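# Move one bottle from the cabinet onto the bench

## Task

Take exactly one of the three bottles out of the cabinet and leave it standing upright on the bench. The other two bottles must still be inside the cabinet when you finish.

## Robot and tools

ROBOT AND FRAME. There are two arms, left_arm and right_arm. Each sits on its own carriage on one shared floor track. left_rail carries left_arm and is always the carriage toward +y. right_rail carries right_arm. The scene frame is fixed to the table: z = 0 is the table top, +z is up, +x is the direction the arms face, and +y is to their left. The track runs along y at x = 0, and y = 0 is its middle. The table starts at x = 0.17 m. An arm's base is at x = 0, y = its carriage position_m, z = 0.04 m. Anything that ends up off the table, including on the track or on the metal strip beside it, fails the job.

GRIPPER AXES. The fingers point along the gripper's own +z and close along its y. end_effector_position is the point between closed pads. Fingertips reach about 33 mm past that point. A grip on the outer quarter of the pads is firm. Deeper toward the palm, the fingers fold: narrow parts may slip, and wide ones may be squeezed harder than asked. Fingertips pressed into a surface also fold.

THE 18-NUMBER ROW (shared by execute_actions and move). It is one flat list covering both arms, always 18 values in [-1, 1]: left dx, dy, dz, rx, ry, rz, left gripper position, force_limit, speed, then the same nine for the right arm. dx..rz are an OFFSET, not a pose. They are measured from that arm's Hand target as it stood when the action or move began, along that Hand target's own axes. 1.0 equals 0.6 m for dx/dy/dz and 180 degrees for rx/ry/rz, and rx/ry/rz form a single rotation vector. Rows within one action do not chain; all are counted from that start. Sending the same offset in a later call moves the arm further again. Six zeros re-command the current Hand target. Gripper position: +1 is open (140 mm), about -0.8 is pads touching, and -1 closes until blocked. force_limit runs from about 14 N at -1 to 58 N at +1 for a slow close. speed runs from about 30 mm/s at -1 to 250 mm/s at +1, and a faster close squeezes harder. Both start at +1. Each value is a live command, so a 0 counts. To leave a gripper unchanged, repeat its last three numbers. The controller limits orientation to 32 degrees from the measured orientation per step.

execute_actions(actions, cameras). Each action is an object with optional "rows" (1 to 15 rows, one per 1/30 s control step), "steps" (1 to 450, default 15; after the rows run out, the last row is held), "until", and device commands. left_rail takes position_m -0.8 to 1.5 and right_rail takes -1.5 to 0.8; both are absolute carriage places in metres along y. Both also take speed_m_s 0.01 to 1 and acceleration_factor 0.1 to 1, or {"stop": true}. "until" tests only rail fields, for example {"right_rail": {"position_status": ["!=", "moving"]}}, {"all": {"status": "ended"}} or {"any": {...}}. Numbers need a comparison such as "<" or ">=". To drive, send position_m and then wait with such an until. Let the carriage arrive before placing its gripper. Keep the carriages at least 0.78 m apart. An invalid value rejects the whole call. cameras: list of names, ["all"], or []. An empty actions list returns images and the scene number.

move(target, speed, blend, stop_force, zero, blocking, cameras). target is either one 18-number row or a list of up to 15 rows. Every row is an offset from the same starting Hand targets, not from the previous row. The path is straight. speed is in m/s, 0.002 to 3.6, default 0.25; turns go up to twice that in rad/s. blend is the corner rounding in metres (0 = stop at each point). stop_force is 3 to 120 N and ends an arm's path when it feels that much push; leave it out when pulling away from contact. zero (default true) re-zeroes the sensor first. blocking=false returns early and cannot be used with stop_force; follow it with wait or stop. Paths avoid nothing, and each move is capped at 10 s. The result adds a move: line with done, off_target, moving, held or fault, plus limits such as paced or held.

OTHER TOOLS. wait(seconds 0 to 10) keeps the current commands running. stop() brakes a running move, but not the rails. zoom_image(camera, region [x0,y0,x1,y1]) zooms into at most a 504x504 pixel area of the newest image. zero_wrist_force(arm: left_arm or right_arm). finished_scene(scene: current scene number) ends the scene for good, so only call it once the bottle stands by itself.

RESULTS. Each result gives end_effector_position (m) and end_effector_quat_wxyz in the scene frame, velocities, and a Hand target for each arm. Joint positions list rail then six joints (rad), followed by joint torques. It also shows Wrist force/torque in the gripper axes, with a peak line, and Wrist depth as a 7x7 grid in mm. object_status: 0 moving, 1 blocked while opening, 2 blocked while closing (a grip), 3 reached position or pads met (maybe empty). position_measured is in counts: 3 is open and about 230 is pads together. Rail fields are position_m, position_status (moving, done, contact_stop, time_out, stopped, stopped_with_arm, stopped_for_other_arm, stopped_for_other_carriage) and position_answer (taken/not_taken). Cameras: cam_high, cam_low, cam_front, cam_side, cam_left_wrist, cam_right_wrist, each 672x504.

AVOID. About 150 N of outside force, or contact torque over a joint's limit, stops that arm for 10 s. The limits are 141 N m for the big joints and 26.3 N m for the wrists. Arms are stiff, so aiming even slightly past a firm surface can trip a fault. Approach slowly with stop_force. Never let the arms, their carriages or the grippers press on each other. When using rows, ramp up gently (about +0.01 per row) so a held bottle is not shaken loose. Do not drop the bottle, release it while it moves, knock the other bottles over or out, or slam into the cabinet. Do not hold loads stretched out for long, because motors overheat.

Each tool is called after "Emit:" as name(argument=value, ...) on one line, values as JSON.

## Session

Emit:
execute_actions(actions=[])

Scene clock: 0.00 s.
left_arm: end_effector_position=(+0.3456, +0.9933, +0.5800) position_measured=3 object_status=3 end_effector_quat_wxyz=(+0.000, +0.000, +1.000, +0.000) | right_arm: end_effector_position=(+0.3456, -1.0272, +0.5800) position_measured=3 object_status=3 end_effector_quat_wxyz=(+0.000, +0.000, +1.000, +0.000)
Joint positions: left_arm=[0.966 -0.316 -1.725 0.971 -0.816 -1.571 -0.316] | right_arm=[-1.054 -0.316 -1.725 0.971 -0.816 -1.571 -0.316]
Joint velocities: within noise
Joint torques (N m): no reading
Wrist force (N): no reading
Wrist torque (N m): no reading
Wrist force, peak (N): no reading
Wrist depth (mm): cam_left_wrist=[612 - - - - - 597 / 633 - - - - - 676 / 714 - - 700 637 740 - / - 135 - - - 137 115 / - - - - 818 - 109 / - - 1733 2426 856 1667 - / 1882 1899 1985 1915 1866 1866 -] | cam_right_wrist=[634 635 630 635 641 637 650 / 662 654 680 670 668 670 678 / 682 715 658 695 722 703 715 / 108 132 748 753 753 148 738 / - 788 791 794 748 - 106 / - 861 - 845 896 1922 97 / 1843 1813 1828 1874 1874 1828 -]
Hand target: left_arm +0.3456, +0.9933, +0.5800; +0.000, +0.000, +1.000, +0.000 | right_arm +0.3456, -1.0272, +0.5800; +0.000, +0.000, +1.000, +0.000
Tool commands: left_gripper/position=+1.0 left_gripper/force_limit=+1.0 left_gripper/speed=+1.0 right_gripper/position=+1.0 right_gripper/force_limit=+1.0 right_gripper/speed=+1.0
left_rail: position_m=0.966 position_status=done
right_rail: position_m=-1.054 position_status=done
camera_calibration:
cam_left_wrist: T_world_to_cam=[[-0.0124193, 0.999923, 0.000515179, -0.981585], [0.936448, 0.0114503, 0.35062, -0.535355], [0.350587, 0.00483689, -0.936518, 0.559766], [0, 0, 0, 1]] pos_world=[0.292895, 0.984932, 0.712442]
cam_right_wrist: T_world_to_cam=[[-0.0345912, 0.999383, 0.00612583, 1.04043], [0.943831, 0.0306517, 0.329004, -0.484852], [0.328613, 0.0171624, -0.944309, 0.590728], [0, 0, 0, 1]] pos_world=[0.299487, -1.03506, 0.710974]

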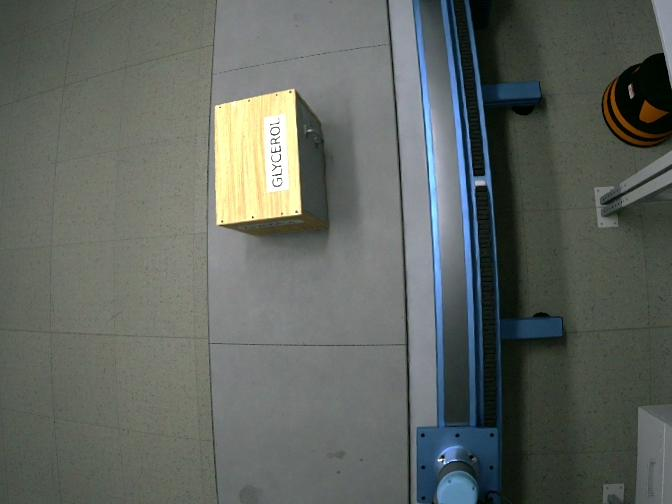

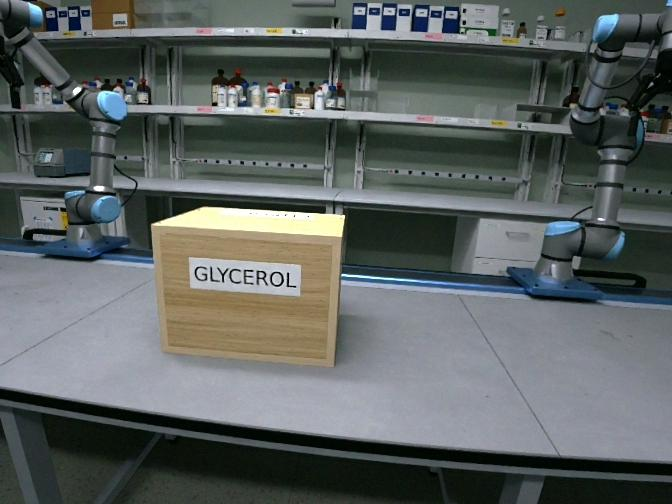

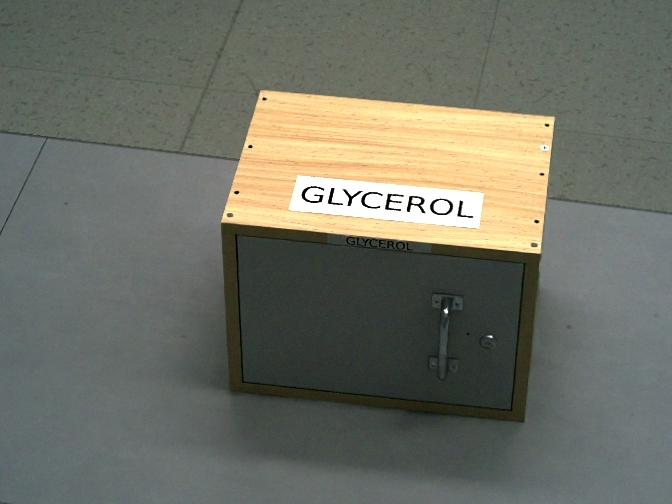

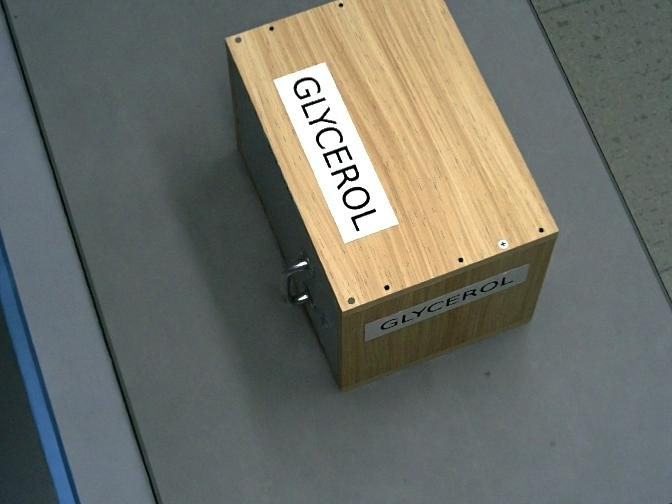

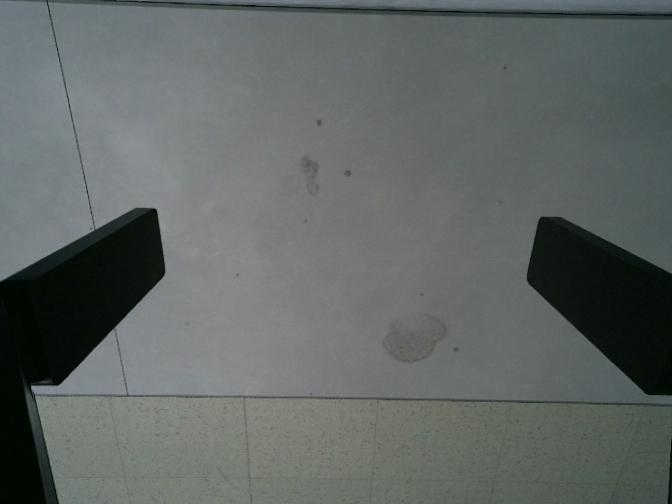

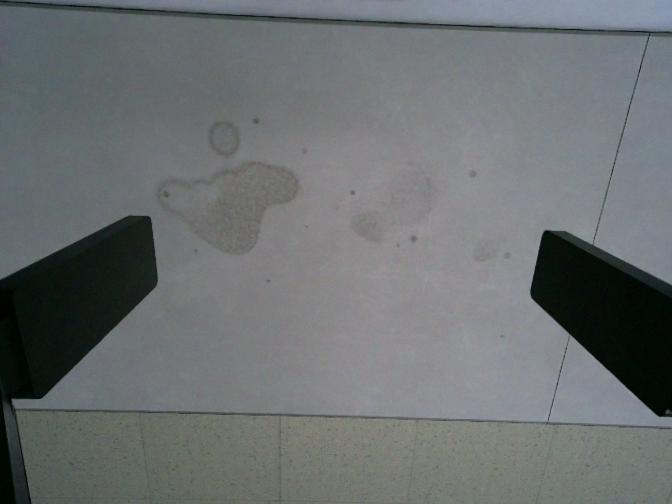

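Emit:
execute_actions(actions=[{"right_rail":{"position_m":-0.78,"acceleration_factor":0.4},"steps":200,"until":{"right_rail":{"position_status":["!=","moving"]}}}])

Emit:
move(target=[[0,0,0,0,0,0,1,1,1,0,0,0,0,0,0.5,1,1,1],[0,0,0,0,0,0,1,1,1,0,0,0,0,0,0.99,1,1,1]], speed=0.5, blend=0.03)

Emit:
move(target=[0,0,0,0,0,0,1,1,1,-0.0775,-0.985,0.55,0.0044,0.3333,-0.0075,1,1,1], speed=0.3, cameras=["cam_right_wrist","cam_front","cam_side"])

Scene clock: 2.83 s.
left_arm: end_effector_position=(+0.3456, +0.9933, +0.5800) position_measured=3 object_status=3 end_effector_quat_wxyz=(+0.000, +0.000, +1.000, +0.000) | right_arm: end_effector_position=(+0.3456, -0.7528, +0.5800) position_measured=3 object_status=3 end_effector_quat_wxyz=(+0.000, +0.000, +1.000, +0.000)
Joint positions: left_arm=[0.966 -0.316 -1.725 0.971 -0.816 -1.571 -0.316] | right_arm=[-0.78 -0.316 -1.725 0.971 -0.816 -1.571 -0.316]
Joint torques (N m): left_arm=[0.26 -13.21 -21.12 -2.97 -0.27 -0.21] | right_arm=[0 -10.7 -19.6 -2.5 0.18 0.25]
Wrist force (N): left_arm=[0.0 0.0 0.1] | right_arm=[0.0 -0.1 0.2]
Wrist torque (N m): left_arm=[0.01 0.01 0.00] | right_arm=[-0.01 -0.02 0.00]
Wrist force, peak (N): left_arm=[-0.4 0.1 0.3] | right_arm=[-0.4 -1.3 0.3]
Wrist depth (mm): cam_left_wrist=[- - 622 - 637 605 - / - - - - - 664 650 / 695 - - - 721 - - / - 137 - - 714 137 115 / - - - - 812 800 - / 1719 - 1805 1733 1719 1985 - / - 1850 1805 1899 1882 1866 -] | cam_right_wrist=[634 654 643 632 641 643 645 / 684 - 662 674 668 670 668 / - 710 701 706 703 712 706 / 731 140 751 751 766 734 641 / - 791 780 - 796 - 106 / - 848 829 2624 864 854 97 / 1890 1858 1874 1922 1890 1874 -]
Hand target: left_arm +0.3456, +0.9933, +0.5800; +0.000, +0.000, +1.000, +0.000 | right_arm +0.3456, -0.7528, +0.5800; +0.000, +0.000, +1.000, +0.000
Tool commands: left_gripper/position=+1.0 left_gripper/force_limit=+1.0 left_gripper/speed=+1.0 right_gripper/position=+1.0 right_gripper/force_limit=+1.0 right_gripper/speed=+1.0
left_rail: position_m=0.966 position_status=done
right_rail: position_m=-0.780 position_status=done

Scene clock: 6.90 s.
left_arm: end_effector_position=(+0.3456, +0.9933, +0.5800) position_measured=3 object_status=3 end_effector_quat_wxyz=(+0.000, +0.000, +1.000, +0.000) | right_arm: end_effector_position=(+0.3456, -0.7528, +0.5800) position_measured=3 object_status=3 end_effector_quat_wxyz=(+0.000, +1.000, +0.016, +0.000)
Joint positions: left_arm=[0.966 -0.316 -1.725 0.971 -0.816 -1.571 -0.316] | right_arm=[-0.78 -0.316 -1.725 0.971 -0.816 -1.571 2.794]
Joint torques (N m): left_arm=[0.5 -13.11 -20.96 -2.99 -0.12 0.01] | right_arm=[12.85 1.45 -26.65 -0.39 -2.08 1.58]
Wrist force (N): left_arm=[-0.2 0.0 0.0] | right_arm=[0.0 -0.2 -0.1]
Wrist torque (N m): left_arm=[0.00 0.05 0.00] | right_arm=[-0.05 -0.02 -0.03]
Wrist force, peak (N): left_arm=[-0.4 0.2 0.2] | right_arm=[-0.2 -0.5 0.7]
Wrist depth (mm): cam_left_wrist=[622 - - - - 607 - / 658 - - - - 658 - / - - - - - 693 - / - 126 - - - 137 115 / - 803 827 - - - - / - 1549 1733 1706 1654 - - / - 1866 1899 - 1850 1899 -] | cam_right_wrist=[637 611 630 637 648 599 641 / 670 656 664 664 668 668 664 / 703 706 722 - 712 699 734 / 731 140 766 726 746 734 738 / - 777 553 710 782 - 106 / 1742 1742 497 547 1939 - 97 / 1742 1858 418 1843 1874 1538 -]
Hand target: left_arm +0.3456, +0.9933, +0.5800; +0.000, +0.000, +1.000, +0.000 | right_arm +0.3456, -0.7528, +0.5800; +0.000, +1.000, +0.016, +0.000
Off the commanded pose: left_arm 0.000 m, 0 deg | right_arm 0.000 m, 0 deg.
left_rail: position_m=0.966 position_status=done
right_rail: position_m=-0.780 position_status=done
move: done

Scene clock: 10.07 s.
left_arm: end_effector_position=(+0.3456, +0.9933, +0.5800) position_measured=3 object_status=3 end_effector_quat_wxyz=(+0.000, +0.000, +1.000, +0.000) | right_arm: end_effector_position=(+0.2805, -0.1636, +0.2500) position_measured=3 object_status=3 end_effector_quat_wxyz=(-0.014, +0.866, +0.025, +0.500)
Joint positions: left_arm=[0.966 -0.316 -1.725 0.971 -0.816 -1.571 -0.316] | right_arm=[-0.78 1.328 -1.138 1.759 -2.665 -2.545 4.158]
Joint torques (N m): left_arm=[-0.39 -13.19 -21.91 -3.03 -0.27 -0.09] | right_arm=[13.13 -24.83 -29.16 -5.24 -4.01 -1.42]
Wrist force (N): left_arm=[-0.2 0.1 0.2] | right_arm=[-0.5 -0.5 2.1]
Wrist torque (N m): left_arm=[0.02 0.04 0.00] | right_arm=[-0.19 0.30 0.20]
Wrist force, peak (N): left_arm=[-0.5 0.1 0.1] | right_arm=[-1.9 -1.9 1.7]
Wrist depth (mm): cam_left_wrist=[- - - 598 635 - - / 635 656 - - - - 662 / - - - 695 652 - - / - - - - 797 145 122 / - 788 856 - - 818 109 / - 1571 1733 1967 1516 1560 - / 1882 1882 2022 1899 1866 1835 -] | cam_right_wrist=[238 236 234 233 231 237 2788 / 272 270 267 265 264 672 2563 / 318 316 315 307 308 567 562 / 356 141 378 375 384 496 478 / - 391 409 412 420 392 106 / 346 355 359 363 - 370 101 / 319 320 323 324 328 331 340]
Hand target: left_arm +0.3456, +0.9933, +0.5800; +0.000, +0.000, +1.000, +0.000 | right_arm +0.2806, -0.1635, +0.2500; -0.014, +0.866, +0.025, +0.500
Off the commanded pose: left_arm 0.000 m, 0 deg | right_arm 0.000 m, 0 deg.
left_rail: position_m=0.966 position_status=done
right_rail: position_m=-0.780 position_status=done
move: done
camera_calibration:
cam_right_wrist: T_world_to_cam=[[0.0695115, -0.997041, 0.0328132, -0.185402], [-0.753931, -0.0740454, -0.652767, 0.363267], [0.653266, 0.020636, -0.756847, 0.148263], [0, 0, 0, 1]] pos_world=[0.18991, -0.161015, 0.355425]
Images, in order (width x height): cam_front 672x504, cam_side 672x504, cam_right_wrist 672x504.

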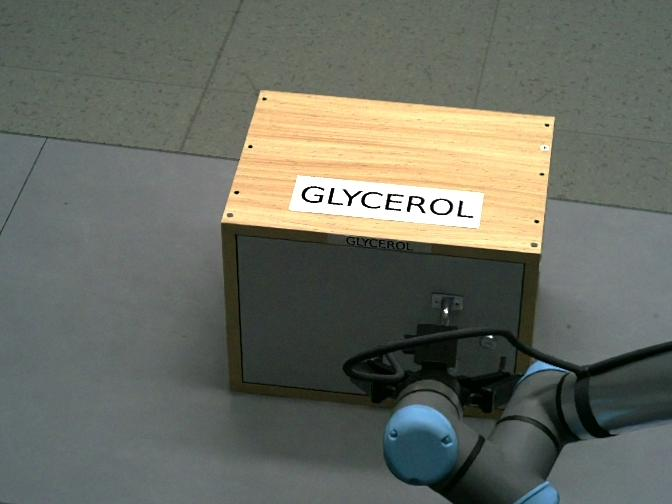

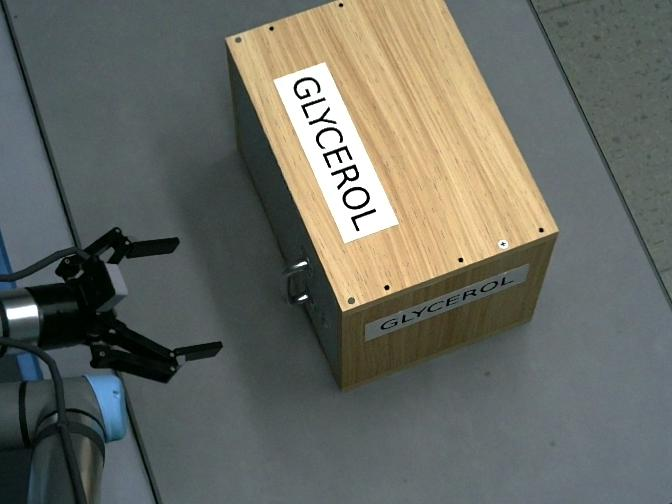

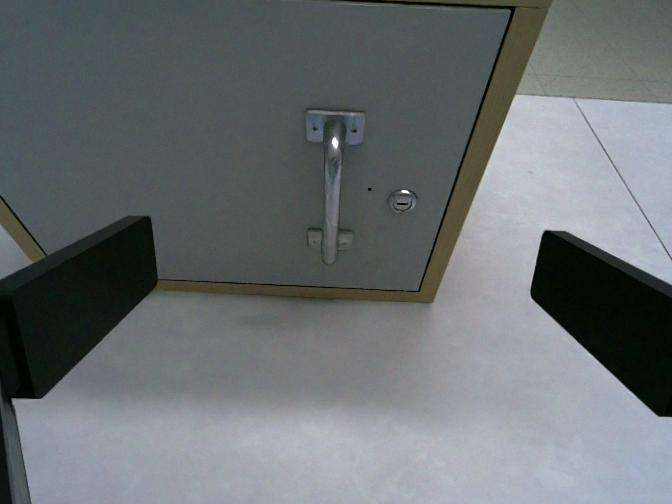

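Emit:
move(target=[0,0,0,0,0,0,1,1,1,-0.0235,-0.0142,0.206,0,0,0,1,1,1], speed=0.1, stop_force=12, cameras=["cam_right_wrist","cam_side"])

Scene clock: 13.50 s.
left_arm: end_effector_position=(+0.3456, +0.9933, +0.5800) position_measured=3 object_status=3 end_effector_quat_wxyz=(+0.000, +0.000, +1.000, +0.000) | right_arm: end_effector_position=(+0.3799, -0.1492, +0.1760) position_measured=3 object_status=3 end_effector_quat_wxyz=(-0.014, +0.866, +0.025, +0.500)
Joint positions: left_arm=[0.966 -0.316 -1.725 0.971 -0.816 -1.571 -0.316] | right_arm=[-0.78 1.178 -0.94 1.714 -2.991 -2.465 3.943]
Joint torques (N m): left_arm=[-0.51 -12.89 -21.93 -3.05 -0.32 -0.22] | right_arm=[-13.14 -30.4 -26.84 -5.08 0.96 -1.5]
Wrist force (N): left_arm=[-0.2 0.1 0.2] | right_arm=[-0.3 -0.1 1.8]
Wrist torque (N m): left_arm=[0.01 0.04 0.00] | right_arm=[-0.11 0.27 0.21]
Wrist force, peak (N): left_arm=[-0.2 0.1 0.4] | right_arm=[-0.1 -0.4 2.5]
Wrist depth (mm): cam_left_wrist=[- 631 - - - - - / - - - - - - - / 654 - 674 - - 670 - / - 136 - 774 721 - 114 / - 806 - - - - - / 1775 1761 1967 1706 1899 1642 - / - 1985 1850 1850 1866 1866 -] | cam_right_wrist=[141 140 139 141 137 136 136 / 162 160 159 145 156 155 155 / 189 187 186 179 182 181 433 / 211 141 224 213 219 201 379 / - 284 279 276 276 285 106 / 281 282 277 282 291 293 106 / 253 254 256 258 261 263 265]
Hand target: left_arm +0.3456, +0.9933, +0.5800; +0.000, +0.000, +1.000, +0.000 | right_arm +0.3799, -0.1492, +0.1760; -0.014, +0.866, +0.025, +0.500
Off the commanded pose: left_arm 0.000 m, 0 deg | right_arm 0.000 m, 0 deg.
left_rail: position_m=0.966 position_status=done
right_rail: position_m=-0.780 position_status=done
move: done
camera_calibration:
cam_right_wrist: T_world_to_cam=[[0.0695076, -0.997041, 0.0328234, -0.175517], [-0.753839, -0.0740462, -0.652874, 0.390832], [0.653373, 0.0206361, -0.756755, 0.026957], [0, 0, 0, 1]] pos_world=[0.289211, -0.146615, 0.281325]
Images, in order (width x height): cam_side 672x504, cam_right_wrist 672x504.

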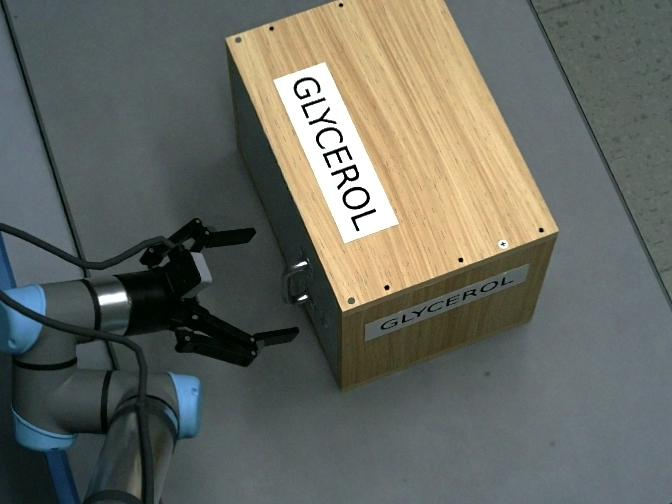

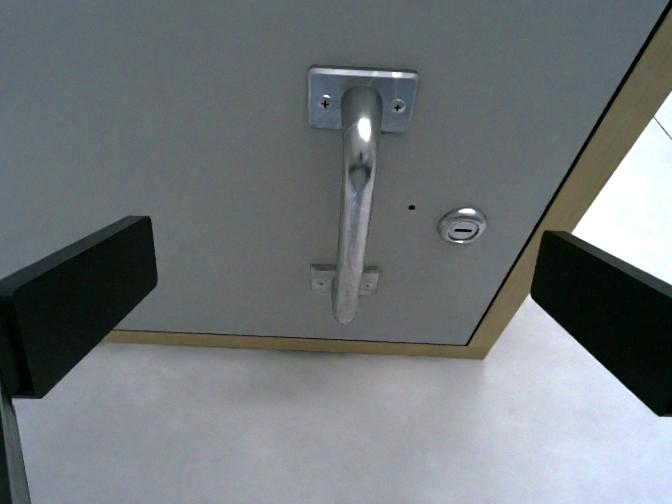

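Emit:
move(target=[0,0,0,0,0,0,1,1,1,0.0033,0,0.0058,0,0,0,1,1,1], speed=0.05)

Emit:
execute_actions(actions=[{"rows":[[0,0,0,0,0,0,1,1,1,0,0,0,0,0,0,-1,0.5,-1]],"steps":190}], cameras=["cam_right_wrist"])

Scene clock: 14.43 s.
left_arm: end_effector_position=(+0.3456, +0.9933, +0.5800) position_measured=3 object_status=3 end_effector_quat_wxyz=(+0.000, +0.000, +1.000, +0.000) | right_arm: end_effector_position=(+0.3837, -0.1490, +0.1760) position_measured=3 object_status=3 end_effector_quat_wxyz=(-0.014, +0.866, +0.025, +0.500)
Joint positions: left_arm=[0.966 -0.316 -1.725 0.971 -0.816 -1.571 -0.316] | right_arm=[-0.78 1.172 -0.937 1.71 -2.996 -2.461 3.936]
Joint torques (N m): left_arm=[-0.26 -12.48 -21.61 -3.07 -0.2 -0.17] | right_arm=[-12.9 -29.37 -26.77 -5.03 0.97 -1.73]
Wrist force (N): left_arm=[-0.1 0.2 0.2] | right_arm=[-0.2 -0.4 2.2]
Wrist torque (N m): left_arm=[0.05 0.02 0.00] | right_arm=[-0.17 0.24 0.20]
Wrist force, peak (N): left_arm=[-0.3 0.3 0.1] | right_arm=[-0.2 -0.4 2.2]
Wrist depth (mm): cam_left_wrist=[- - - - - - - / - - - - - - - / - - 743 676 - 689 - / - 135 725 - - - 123 / - - - - 809 809 - / 1747 1820 1693 1331 1790 1719 - / - 1850 1899 1866 1835 1899 -] | cam_right_wrist=[137 136 135 138 134 133 132 / 158 156 155 142 153 151 151 / 185 182 181 174 179 177 431 / 205 141 218 208 214 196 389 / - 278 275 269 267 279 106 / 280 292 286 287 290 294 105 / 253 253 256 258 261 263 265]
Hand target: left_arm +0.3456, +0.9933, +0.5800; +0.000, +0.000, +1.000, +0.000 | right_arm +0.3839, -0.1490, +0.1760; -0.014, +0.866, +0.025, +0.500
Off the commanded pose: left_arm 0.000 m, 0 deg | right_arm 0.000 m, 0 deg.
left_rail: position_m=0.966 position_status=done
right_rail: position_m=-0.780 position_status=done
move: done

Scene clock: 20.97 s.
left_arm: end_effector_position=(+0.3456, +0.9933, +0.5800) position_measured=3 object_status=3 end_effector_quat_wxyz=(+0.000, +0.000, +1.000, +0.000) | right_arm: end_effector_position=(+0.3839, -0.1490, +0.1760) position_measured=215 object_status=2 end_effector_quat_wxyz=(-0.014, +0.866, +0.025, +0.500)
Joint positions: left_arm=[0.966 -0.316 -1.725 0.971 -0.816 -1.571 -0.316] | right_arm=[-0.78 1.172 -0.937 1.71 -2.996 -2.461 3.936]
Joint torques (N m): left_arm=[-0.04 -13.25 -22.04 -3.09 -0.21 -0.14] | right_arm=[6.96 -32.28 -27.05 -5.13 4.44 -1.41]
Wrist force (N): left_arm=[-0.2 0.1 0.1] | right_arm=[-4.3 23.9 -14.8]
Wrist torque (N m): left_arm=[0.01 0.03 0.00] | right_arm=[-0.54 0.26 0.58]
Wrist force, peak (N): left_arm=[-0.3 0.0 0.3] | right_arm=[-4.1 24.1 -15.3]
Wrist depth (mm): cam_left_wrist=[- - - - - 629 - / - 716 - - - - 682 / 714 - - - - - - / - 135 - - 756 137 115 / - - - - - - - / - 1775 1882 - 1835 1850 - / 1850 1790 1850 1882 1882 1866 -] | cam_right_wrist=[137 136 135 137 133 132 131 / 158 157 154 143 152 150 150 / 184 183 181 168 177 176 430 / 215 220 209 141 198 218 391 / - 81 81 89 91 82 337 / - 70 - - - - 68 / - - - - - - 61]
Hand target: left_arm +0.3456, +0.9933, +0.5800; +0.000, +0.000, +1.000, +0.000 | right_arm +0.3839, -0.1490, +0.1760; -0.014, +0.866, +0.025, +0.500
Off the commanded pose: left_arm 0.000 m, 0 deg | right_arm 0.000 m, 0 deg.
left_rail: position_m=0.966 position_status=done
right_rail: position_m=-0.780 position_status=done
camera_calibration:
cam_right_wrist: T_world_to_cam=[[0.0695076, -0.997041, 0.0328234, -0.175596], [-0.753839, -0.0740462, -0.652874, 0.393862], [0.653373, 0.0206361, -0.756755, 0.0243394], [0, 0, 0, 1]] pos_world=[0.293211, -0.146415, 0.281325]
Images, in order (width x height): cam_right_wrist 672x504.

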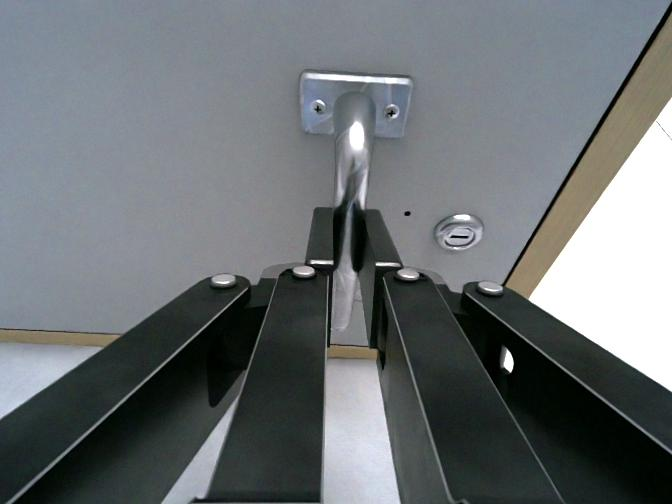

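Emit:
move(target=[0,0,0,0,0,0,1,1,1,-0.0198,-0.009,-0.0343,-0.024,0,0.0139,-1,0.5,-1], speed=0.03, stop_force=40)

Emit:
move(target=[[0,0,0,0,0,0,1,1,1,-0.0395,-0.0207,-0.0683,-0.024,0,0.0139,-1,0.5,-1],[0,0,0,0,0,0,1,1,1,-0.0767,-0.0548,-0.1327,-0.048,0,0.0278,-1,0.5,-1],[0,0,0,0,0,0,1,1,1,-0.1102,-0.1017,-0.191,-0.072,0,0.0417,-1,0.5,-1],[0,0,0,0,0,0,1,1,1,-0.1313,-0.1402,-0.2275,-0.082,0,0.047,-1,0.5,-1]], speed=0.06, blend=0.01, stop_force=45, cameras=["cam_side","cam_front"])

Scene clock: 24.47 s.
left_arm: end_effector_position=(+0.3456, +0.9933, +0.5800) position_measured=3 object_status=3 end_effector_quat_wxyz=(+0.000, +0.000, +1.000, +0.000) | right_arm: end_effector_position=(+0.3599, -0.1450, +0.1760) position_measured=215 object_status=2 end_effector_quat_wxyz=(+0.007, +0.866, -0.013, +0.500)
Joint positions: left_arm=[0.966 -0.316 -1.725 0.971 -0.816 -1.571 -0.316] | right_arm=[-0.78 1.224 -0.931 1.654 -2.789 -2.537 4.132]
Joint torques (N m): left_arm=[0.16 -12.42 -21.24 -3.05 -0.4 -0.08] | right_arm=[12.42 -29.85 -22.29 0.94 -5.21 1.69]
Wrist force (N): left_arm=[-0.2 0.0 0.3] | right_arm=[2.9 -11.0 5.7]
Wrist torque (N m): left_arm=[0.00 0.04 0.00] | right_arm=[0.13 0.27 0.37]
Wrist force, peak (N): left_arm=[-0.3 -0.2 0.2] | right_arm=[-4.1 24.2 -14.9]
Wrist depth (mm): cam_left_wrist=[- - - 607 - 622 - / - - - - - - - / - - - 687 - - - / - - - 761 - 137 116 / - - - 809 856 - 109 / 1680 2003 - 1733 1706 - - / - 1866 1899 1882 1932 1835 -] | cam_right_wrist=[138 136 135 137 133 132 132 / 158 157 155 143 152 150 525 / 186 183 181 168 178 175 462 / 224 221 209 141 200 373 391 / 270 81 81 89 91 82 319 / - 70 - - - - 68 / - - - - - - 61]
Hand target: left_arm +0.3456, +0.9933, +0.5800; +0.000, +0.000, +1.000, +0.000 | right_arm +0.3599, -0.1450, +0.1760; +0.007, +0.866, -0.013, +0.500
Off the commanded pose: left_arm 0.000 m, 0 deg | right_arm 0.000 m, 0 deg.
left_rail: position_m=0.966 position_status=done
right_rail: position_m=-0.780 position_status=done
move: done

Scene clock: 28.70 s.
left_arm: end_effector_position=(+0.3456, +0.9933, +0.5800) position_measured=3 object_status=3 end_effector_quat_wxyz=(+0.000, +0.000, +1.000, +0.000) | right_arm: end_effector_position=(+0.2048, -0.0562, +0.1760) position_measured=215 object_status=2 end_effector_quat_wxyz=(+0.082, +0.855, -0.141, +0.493)
Joint positions: left_arm=[0.966 -0.316 -1.725 0.971 -0.816 -1.571 -0.316] | right_arm=[-0.78 1.468 -0.684 0.951 -1.471 -2.576 5.139]
Joint torques (N m): left_arm=[-0.01 -12.68 -21.75 -3.04 -0.34 -0.33] | right_arm=[18.52 -40.1 -28.25 1.87 3.62 0.74]
Wrist force (N): left_arm=[-0.1 0.2 0.0] | right_arm=[5.9 -6.4 7.1]
Wrist torque (N m): left_arm=[0.04 0.03 0.00] | right_arm=[0.26 0.59 1.08]
Wrist force, peak (N): left_arm=[-0.2 0.2 0.4] | right_arm=[9.2 -16.9 12.0]
Wrist depth (mm): cam_left_wrist=[- - - 627 615 631 595 / - 642 687 640 - 622 - / 740 707 - - - - - / - 136 748 750 - 136 122 / - - - - - - - / - 1693 1761 2228 - 1932 - / 1899 1850 1850 1882 1850 1899 -] | cam_right_wrist=[191 172 155 143 131 120 112 / 229 206 180 154 142 134 124 / 293 258 209 178 169 150 139 / 351 307 250 128 186 175 381 / 324 76 81 89 92 82 340 / - 70 - - - - - / - - - - - - 61]
Hand target: left_arm +0.3456, +0.9933, +0.5800; +0.000, +0.000, +1.000, +0.000 | right_arm +0.2048, -0.0562, +0.1760; +0.082, +0.855, -0.141, +0.493
Off the commanded pose: left_arm 0.000 m, 0 deg | right_arm 0.000 m, 0 deg.
left_rail: position_m=0.966 position_status=done
right_rail: position_m=-0.780 position_status=done
move: done
Images, in order (width x height): cam_front 672x504, cam_side 672x504.

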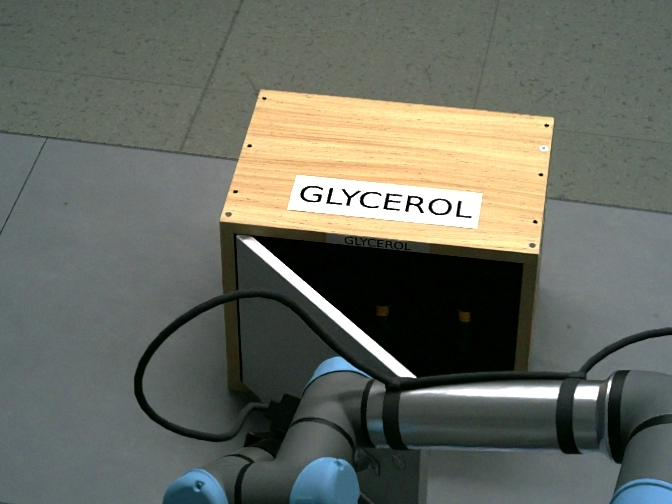

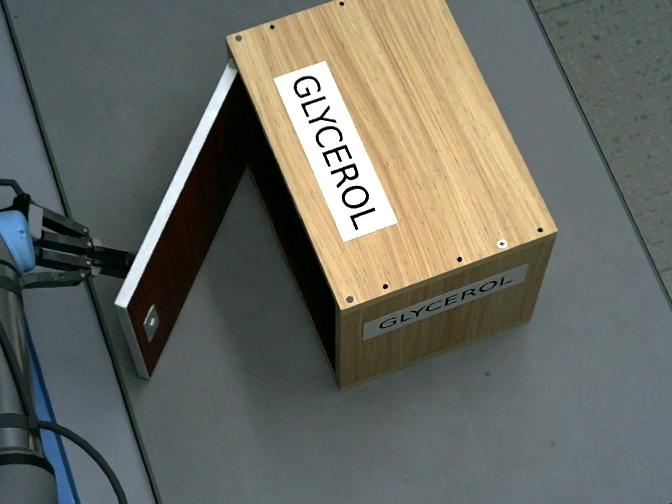

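Emit:
move(target=[[0,0,0,0,0,0,1,1,1,0,0,0,0,0,0,-0.2,0.5,-1],[0,0,0,0,0,0,1,1,1,0,0,-0.08,0,0,0,-0.2,0.5,-1],[0,0,0,0,0,0,1,1,1,0.223,0.0727,-0.2273,0,0,0,-0.2,0.5,-1],[0,0,0,0,0,0,1,1,1,0.4175,0.5925,-0.0897,0,0,0,-0.2,0.5,-1]], speed=[0.06,0.06,0.12,0.15], blend=[0,0.005,0.02,0], cameras=["cam_side","cam_front","cam_low"])

Scene clock: 35.97 s.
left_arm: end_effector_position=(+0.3456, +0.9933, +0.5800) position_measured=3 object_status=3 end_effector_quat_wxyz=(+0.000, +0.000, +1.000, +0.000) | right_arm: end_effector_position=(+0.1653, -0.4179, +0.4201) position_measured=154 object_status=3 end_effector_quat_wxyz=(+0.082, +0.855, -0.141, +0.493)
Joint positions: left_arm=[0.966 -0.316 -1.725 0.971 -0.816 -1.571 -0.316] | right_arm=[-0.78 1.473 -1.682 1.714 -1.229 -2.574 5.148]
Joint torques (N m): left_arm=[-0.36 -12.45 -21.63 -3.12 -0.42 -0.18] | right_arm=[-12.29 -30.08 -17.76 -4.17 -4.17 -1.73]
Wrist force (N): left_arm=[-0.1 0.1 0.0] | right_arm=[0.7 -1.4 2.1]
Wrist torque (N m): left_arm=[0.01 0.02 0.00] | right_arm=[-0.38 0.02 0.21]
Wrist force, peak (N): left_arm=[-0.3 0.1 0.3] | right_arm=[5.6 -9.0 7.5]
Wrist depth (mm): cam_left_wrist=[- 608 652 640 - - - / 627 - - - - - 666 / - - - - 725 738 702 / - 145 788 758 740 - - / - - - 788 - - - / - 1506 1866 2060 - 1820 - / 1950 1882 1882 1850 1950 1899 -] | cam_right_wrist=[2788 2934 2973 3097 3097 3055 - / 428 2323 2398 2624 2424 2186 - / 394 565 748 826 829 - 851 / 666 510 121 684 143 688 650 / - 81 111 604 - 92 91 / - - 520 536 - - - / - - 479 483 - - -]
Hand target: left_arm +0.3456, +0.9933, +0.5800; +0.000, +0.000, +1.000, +0.000 | right_arm +0.1653, -0.4181, +0.4201; +0.082, +0.855, -0.141, +0.493
Off the commanded pose: left_arm 0.000 m, 0 deg | right_arm 0.000 m, 0 deg.
left_rail: position_m=0.966 position_status=done
right_rail: position_m=-0.780 position_status=done
move: done
Images, in order (width x height): cam_low 672x504, cam_front 672x504, cam_side 672x504.

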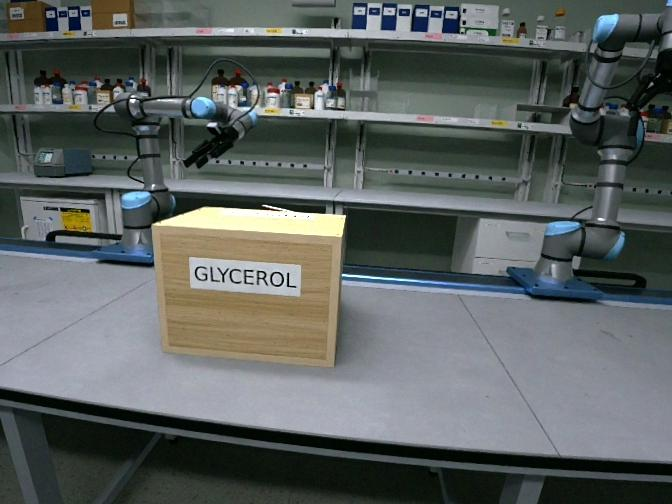

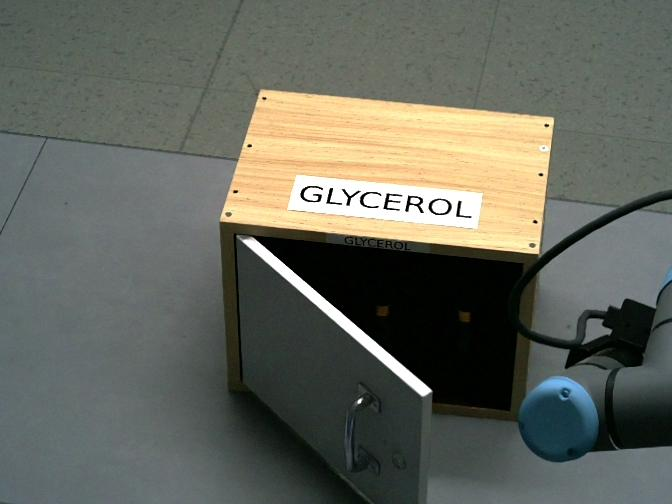

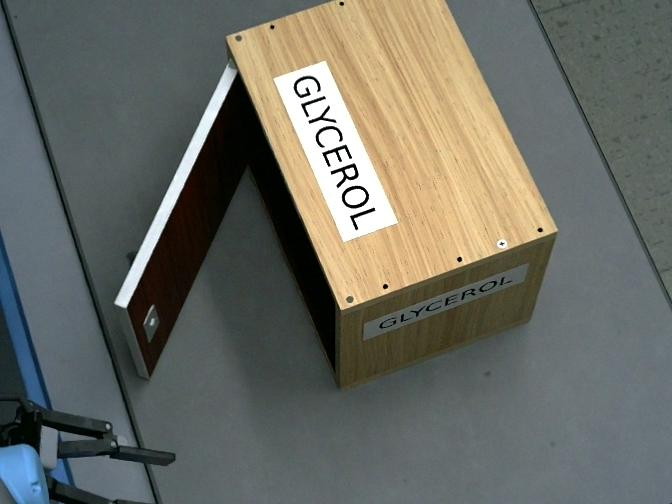

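Emit:
execute_actions(actions=[{"right_rail":{"position_m":-0.83},"steps":90,"until":{"right_rail":{"position_status":["!=","moving"]}}}])

Emit:
move(target=[[0,0,0,0,0,0,1,1,1,0.008,-0.159,0.315,0.443,0,-0.256,-1,0.5,0],[0,0,0,0,0,0,1,1,1,-0.2066,-0.227,0.3757,0.443,0,-0.256,-1,0.5,0],[0,0,0,0,0,0,1,1,1,-0.2655,-0.4908,0.2736,0.443,0,-0.256,-1,0.5,0]], speed=[0.25,0.12,0.12], cameras=["cam_side","cam_front","cam_right_wrist"])

Scene clock: 37.47 s.
left_arm: end_effector_position=(+0.3456, +0.9933, +0.5800) position_measured=3 object_status=3 end_effector_quat_wxyz=(+0.000, +0.000, +1.000, +0.000) | right_arm: end_effector_position=(+0.1653, -0.4680, +0.4201) position_measured=154 object_status=3 end_effector_quat_wxyz=(+0.082, +0.855, -0.141, +0.493)
Joint positions: left_arm=[0.966 -0.316 -1.725 0.971 -0.816 -1.571 -0.316] | right_arm=[-0.83 1.473 -1.682 1.715 -1.229 -2.574 5.148]
Joint torques (N m): left_arm=[0.28 -12.09 -21.3 -3.03 -0.45 -0.12] | right_arm=[-8.82 -21.98 -19.91 -3.04 -3.55 -1.4]
Wrist force (N): left_arm=[-0.3 0.1 0.0] | right_arm=[1.1 -1.2 2.2]
Wrist torque (N m): left_arm=[0.01 0.06 0.00] | right_arm=[-0.34 -0.08 0.21]
Wrist force, peak (N): left_arm=[-0.2 0.3 0.3] | right_arm=[0.7 -3.0 1.7]
Wrist depth (mm): cam_left_wrist=[- 610 - 631 637 627 650 / - 664 631 - - - - / - 709 806 - - - - / - 146 758 - - - 115 / - 800 785 - 791 - - / 1790 1820 1805 1719 1775 1747 - / 1899 1882 1866 1899 1850 1882 -] | cam_right_wrist=[2934 2823 2896 3055 3232 2973 2534 / 521 2299 2398 2478 2593 3597 - / 458 791 805 774 945 - - / 475 676 122 701 130 712 670 / - 81 82 654 - 92 95 / - - 519 535 - - - / - - - 478 - - -]
Hand target: left_arm +0.3456, +0.9933, +0.5800; +0.000, +0.000, +1.000, +0.000 | right_arm +0.1653, -0.4680, +0.4201; +0.082, +0.855, -0.141, +0.493
Tool commands: left_gripper/position=+1.0 left_gripper/force_limit=+1.0 left_gripper/speed=+1.0 right_gripper/position=-0.2 right_gripper/force_limit=+0.5 right_gripper/speed=-1.0
Off the commanded pose: left_arm 0.000 m, 0 deg | right_arm 0.000 m, 0 deg.
left_rail: position_m=0.966 position_status=done
right_rail: position_m=-0.830 position_status=done

Scene clock: 45.17 s.
left_arm: end_effector_position=(+0.3456, +0.9933, +0.5800) position_measured=3 object_status=3 end_effector_quat_wxyz=(+0.000, +0.000, +1.000, +0.000) | right_arm: end_effector_position=(+0.3189, -0.2094, +0.1999) position_measured=233 object_status=3 end_effector_quat_wxyz=(-0.298, +0.695, +0.518, +0.401)
Joint positions: left_arm=[0.966 -0.316 -1.725 0.971 -0.816 -1.571 -0.316] | right_arm=[-0.83 0.672 -1.227 2.22 -3.52 -1.053 2.805]
Joint torques (N m): left_arm=[-0.28 -11.71 -21.57 -3.19 -0.5 -0.11] | right_arm=[12.3 -15.83 -22.31 -0.96 -1.48 1.94]
Wrist force (N): left_arm=[-0.2 -0.1 0.2] | right_arm=[1.0 -1.4 2.7]
Wrist torque (N m): left_arm=[-0.02 0.05 0.00] | right_arm=[-0.36 -0.06 0.09]
Wrist force, peak (N): left_arm=[-0.3 0.2 0.3] | right_arm=[1.6 -1.7 3.3]
Wrist depth (mm): cam_left_wrist=[- 622 - 620 - 608 - / - 658 - 652 - - - / - - - - 721 - - / - 135 - - - - 115 / - - - - - - 109 / - 1485 1866 1680 866 1605 - / 1932 1850 1882 1882 1882 1950 -] | cam_right_wrist=[145 173 233 345 437 479 427 / 155 188 256 409 480 521 442 / 164 202 286 444 445 436 444 / 175 211 300 113 386 395 391 / 200 206 72 84 91 80 182 / - - 70 - - - 178 / - - - - - - -]
Hand target: left_arm +0.3456, +0.9933, +0.5800; +0.000, +0.000, +1.000, +0.000 | right_arm +0.3189, -0.2093, +0.1999; -0.298, +0.695, +0.518, +0.401
Off the commanded pose: left_arm 0.000 m, 0 deg | right_arm 0.000 m, 0 deg.
left_rail: position_m=0.966 position_status=done
right_rail: position_m=-0.830 position_status=done
move: done
camera_calibration:
cam_right_wrist: T_world_to_cam=[[0.961119, -0.274112, 0.0333504, -0.365159], [-0.186926, -0.734755, -0.652069, 0.0367214], [0.203244, 0.620482, -0.757426, 0.355418], [0, 0, 0, 1]] pos_world=[0.285589, -0.293643, 0.305326]
Images, in order (width x height): cam_front 672x504, cam_side 672x504, cam_right_wrist 672x504.

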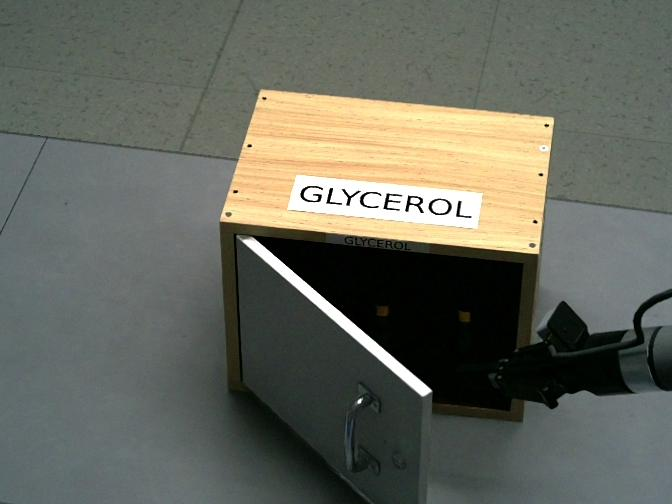

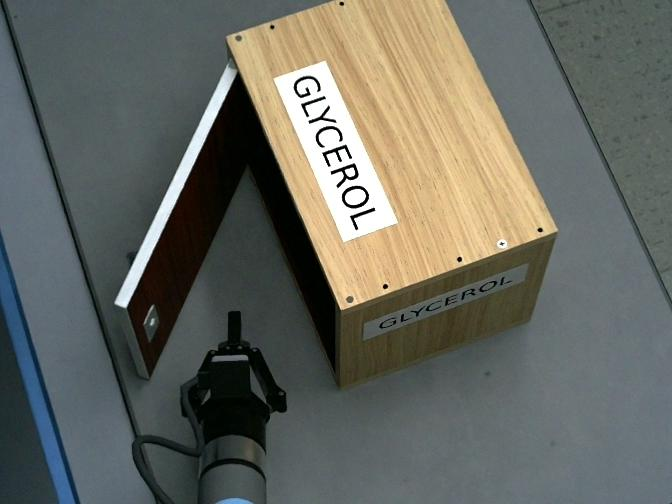

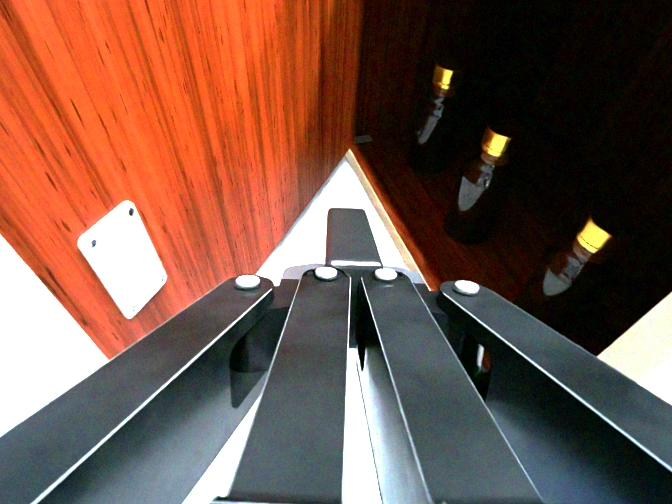

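Emit:
move(target=[0,0,0,0,0,0,1,1,1,0.04,-0.024,0.069,0.0722,0,-0.0417,-1,0.5,0], speed=0.12)

Emit:
move(target=[[0,0,0,0,0,0,1,1,1,0.0367,-0.0977,0.0466,0,0,0,-1,0.5,0],[0,0,0,0,0,0,1,1,1,0.09,-0.1945,0.12,0,0,0,-1,0.5,0]], speed=0.08, stop_force=30)

Scene clock: 47.20 s.
left_arm: end_effector_position=(+0.3456, +0.9933, +0.5800) position_measured=3 object_status=3 end_effector_quat_wxyz=(+0.000, +0.000, +1.000, +0.000) | right_arm: end_effector_position=(+0.3188, -0.1594, +0.1999) position_measured=233 object_status=3 end_effector_quat_wxyz=(-0.348, +0.621, +0.604, +0.358)
Joint positions: left_arm=[0.966 -0.316 -1.725 0.971 -0.816 -1.571 -0.316] | right_arm=[-0.83 0.646 -1.141 2.036 -3.29 -0.828 2.582]
Joint torques (N m): left_arm=[0.07 -12.74 -22.44 -3.18 -0.59 -0.09] | right_arm=[-13.33 -21.82 -25.57 -0.6 3.92 -1.37]
Wrist force (N): left_arm=[0.1 -0.1 0.2] | right_arm=[1.1 -1.4 2.4]
Wrist torque (N m): left_arm=[-0.02 -0.01 0.00] | right_arm=[-0.37 -0.08 0.20]
Wrist force, peak (N): left_arm=[-0.2 0.3 0.3] | right_arm=[1.3 -1.6 2.9]
Wrist depth (mm): cam_left_wrist=[- - - - - - - / 638 - - - - - - / - - 728 - 680 695 - / - 135 - - - 137 115 / - - 843 - - - 109 / 1761 1820 1629 1747 1820 2251 100 / 1882 1835 - 1882 1850 1835 -] | cam_right_wrist=[118 134 159 204 286 357 361 / 128 144 181 236 345 397 412 / 139 161 206 275 434 389 456 / 152 176 224 114 401 381 373 / 166 180 72 84 91 86 343 / - - 70 - - - - / - - - - - - -]
Hand target: left_arm +0.3456, +0.9933, +0.5800; +0.000, +0.000, +1.000, +0.000 | right_arm +0.3188, -0.1593, +0.1999; -0.348, +0.621, +0.604, +0.358
Off the commanded pose: left_arm 0.000 m, 0 deg | right_arm 0.000 m, 0 deg.
left_rail: position_m=0.966 position_status=done
right_rail: position_m=-0.830 position_status=done
move: done

Scene clock: 50.30 s.
left_arm: end_effector_position=(+0.3456, +0.9933, +0.5800) position_measured=3 object_status=3 end_effector_quat_wxyz=(+0.000, +0.000, +1.000, +0.000) | right_arm: end_effector_position=(+0.2047, -0.0667, +0.2106) position_measured=233 object_status=3 end_effector_quat_wxyz=(-0.348, +0.621, +0.604, +0.358)
Joint positions: left_arm=[0.966 -0.316 -1.725 0.971 -0.816 -1.571 -0.316] | right_arm=[-0.83 0.938 -1.087 1.933 -3.375 -1.056 2.808]
Joint torques (N m): left_arm=[0.41 -12.68 -21.71 -3.05 -0.63 -0.09] | right_arm=[15.59 -24.04 -26.04 -1.03 -0.31 1.8]
Wrist force (N): left_arm=[-0.1 0.1 0.2] | right_arm=[0.0 1.3 0.8]
Wrist torque (N m): left_arm=[0.01 0.02 0.00] | right_arm=[-0.45 -0.16 0.12]
Wrist force, peak (N): left_arm=[-0.2 0.1 0.4] | right_arm=[-0.6 3.7 -0.6]
Wrist depth (mm): cam_left_wrist=[- 617 - - - - 638 / - - - - - - 670 / - 652 728 700 - - - / - 135 - - 756 137 114 / - - 824 - - - 109 / - 1835 1667 1835 1790 1605 - / 1866 1899 - 2206 1967 1882 -] | cam_right_wrist=[- 94 102 116 134 159 199 / - 100 113 133 160 196 255 / - 115 132 158 190 254 350 / 120 130 150 116 240 351 403 / 350 138 72 84 91 86 357 / - - 70 - - - 320 / - - - - - - -]
Hand target: left_arm +0.3456, +0.9933, +0.5800; +0.000, +0.000, +1.000, +0.000 | right_arm +0.2047, -0.0667, +0.2106; -0.348, +0.621, +0.604, +0.358
Off the commanded pose: left_arm 0.000 m, 0 deg | right_arm 0.000 m, 0 deg.
left_rail: position_m=0.966 position_status=done
right_rail: position_m=-0.830 position_status=done
move: done

Emit:
move(target=[[0,0,0,0,0,0,1,1,1,0.0265,-0.056,0.0724,0,0,0,-1,0.5,0],[0,0,0,0,0,0,1,1,1,0.0825,-0.0944,0.1695,0,0,0,-1,0.5,0],[0,0,0,0,0,0,1,1,1,0.1218,-0.1046,0.2376,0,0,0,-1,0.5,0]], speed=0.08, blend=0.01, stop_force=30, cameras=["cam_side","cam_front"])

Scene clock: 54.07 s.
left_arm: end_effector_position=(+0.3456, +0.9933, +0.5800) position_measured=3 object_status=3 end_effector_quat_wxyz=(+0.000, +0.000, +1.000, +0.000) | right_arm: end_effector_position=(+0.1464, +0.0950, +0.2024) position_measured=233 object_status=3 end_effector_quat_wxyz=(-0.348, +0.621, +0.604, +0.358)
Joint positions: left_arm=[0.966 -0.316 -1.725 0.971 -0.816 -1.571 -0.316] | right_arm=[-0.83 1.162 -0.813 1.464 -3.235 -1.243 2.944]
Joint torques (N m): left_arm=[0.89 -13.3 -22.23 -3.16 -0.61 -0.11] | right_arm=[14.16 -36.07 -29.98 -0.95 -1.24 1.85]
Wrist force (N): left_arm=[-0.2 0.1 0.0] | right_arm=[-0.4 -0.4 -0.6]
Wrist torque (N m): left_arm=[0.01 0.05 0.00] | right_arm=[-0.44 -0.06 0.12]
Wrist force, peak (N): left_arm=[-0.3 0.0 0.3] | right_arm=[0.9 2.0 -1.2]
Wrist depth (mm): cam_left_wrist=[- - - - - - - / - - - - - - 652 / - - - - - - 707 / - 797 780 - - - 115 / - - - - - 803 109 / - - 1719 2228 1790 1805 99 / - 1899 1899 1866 1899 1882 -] | cam_right_wrist=[120 121 119 117 115 114 112 / 1770 138 137 134 131 129 128 / 1570 168 159 156 152 150 147 / 423 364 184 116 178 179 174 / 359 - 72 84 91 86 213 / - - 70 - - - 246 / - - - - - - -]
Hand target: left_arm +0.3456, +0.9933, +0.5800; +0.000, +0.000, +1.000, +0.000 | right_arm +0.1464, +0.0950, +0.2024; -0.348, +0.621, +0.604, +0.358
Off the commanded pose: left_arm 0.000 m, 0 deg | right_arm 0.000 m, 0 deg.
left_rail: position_m=0.966 position_status=done
right_rail: position_m=-0.830 position_status=done
move: done
Images, in order (width x height): cam_front 672x504, cam_side 672x504.

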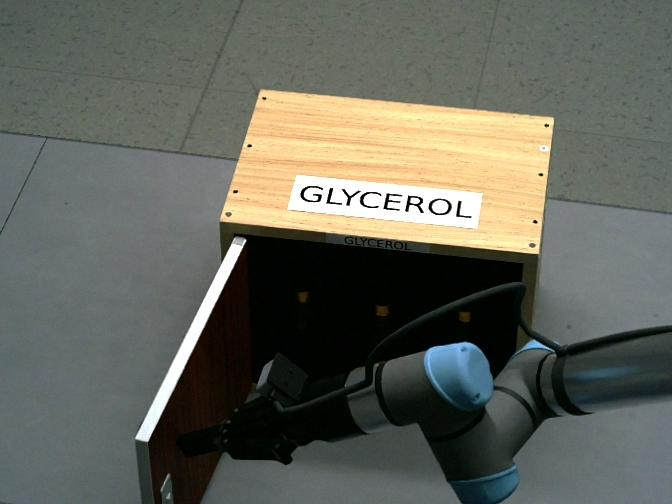

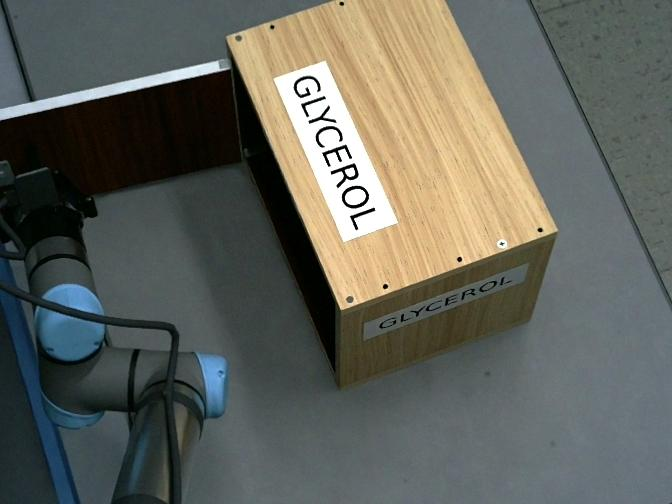

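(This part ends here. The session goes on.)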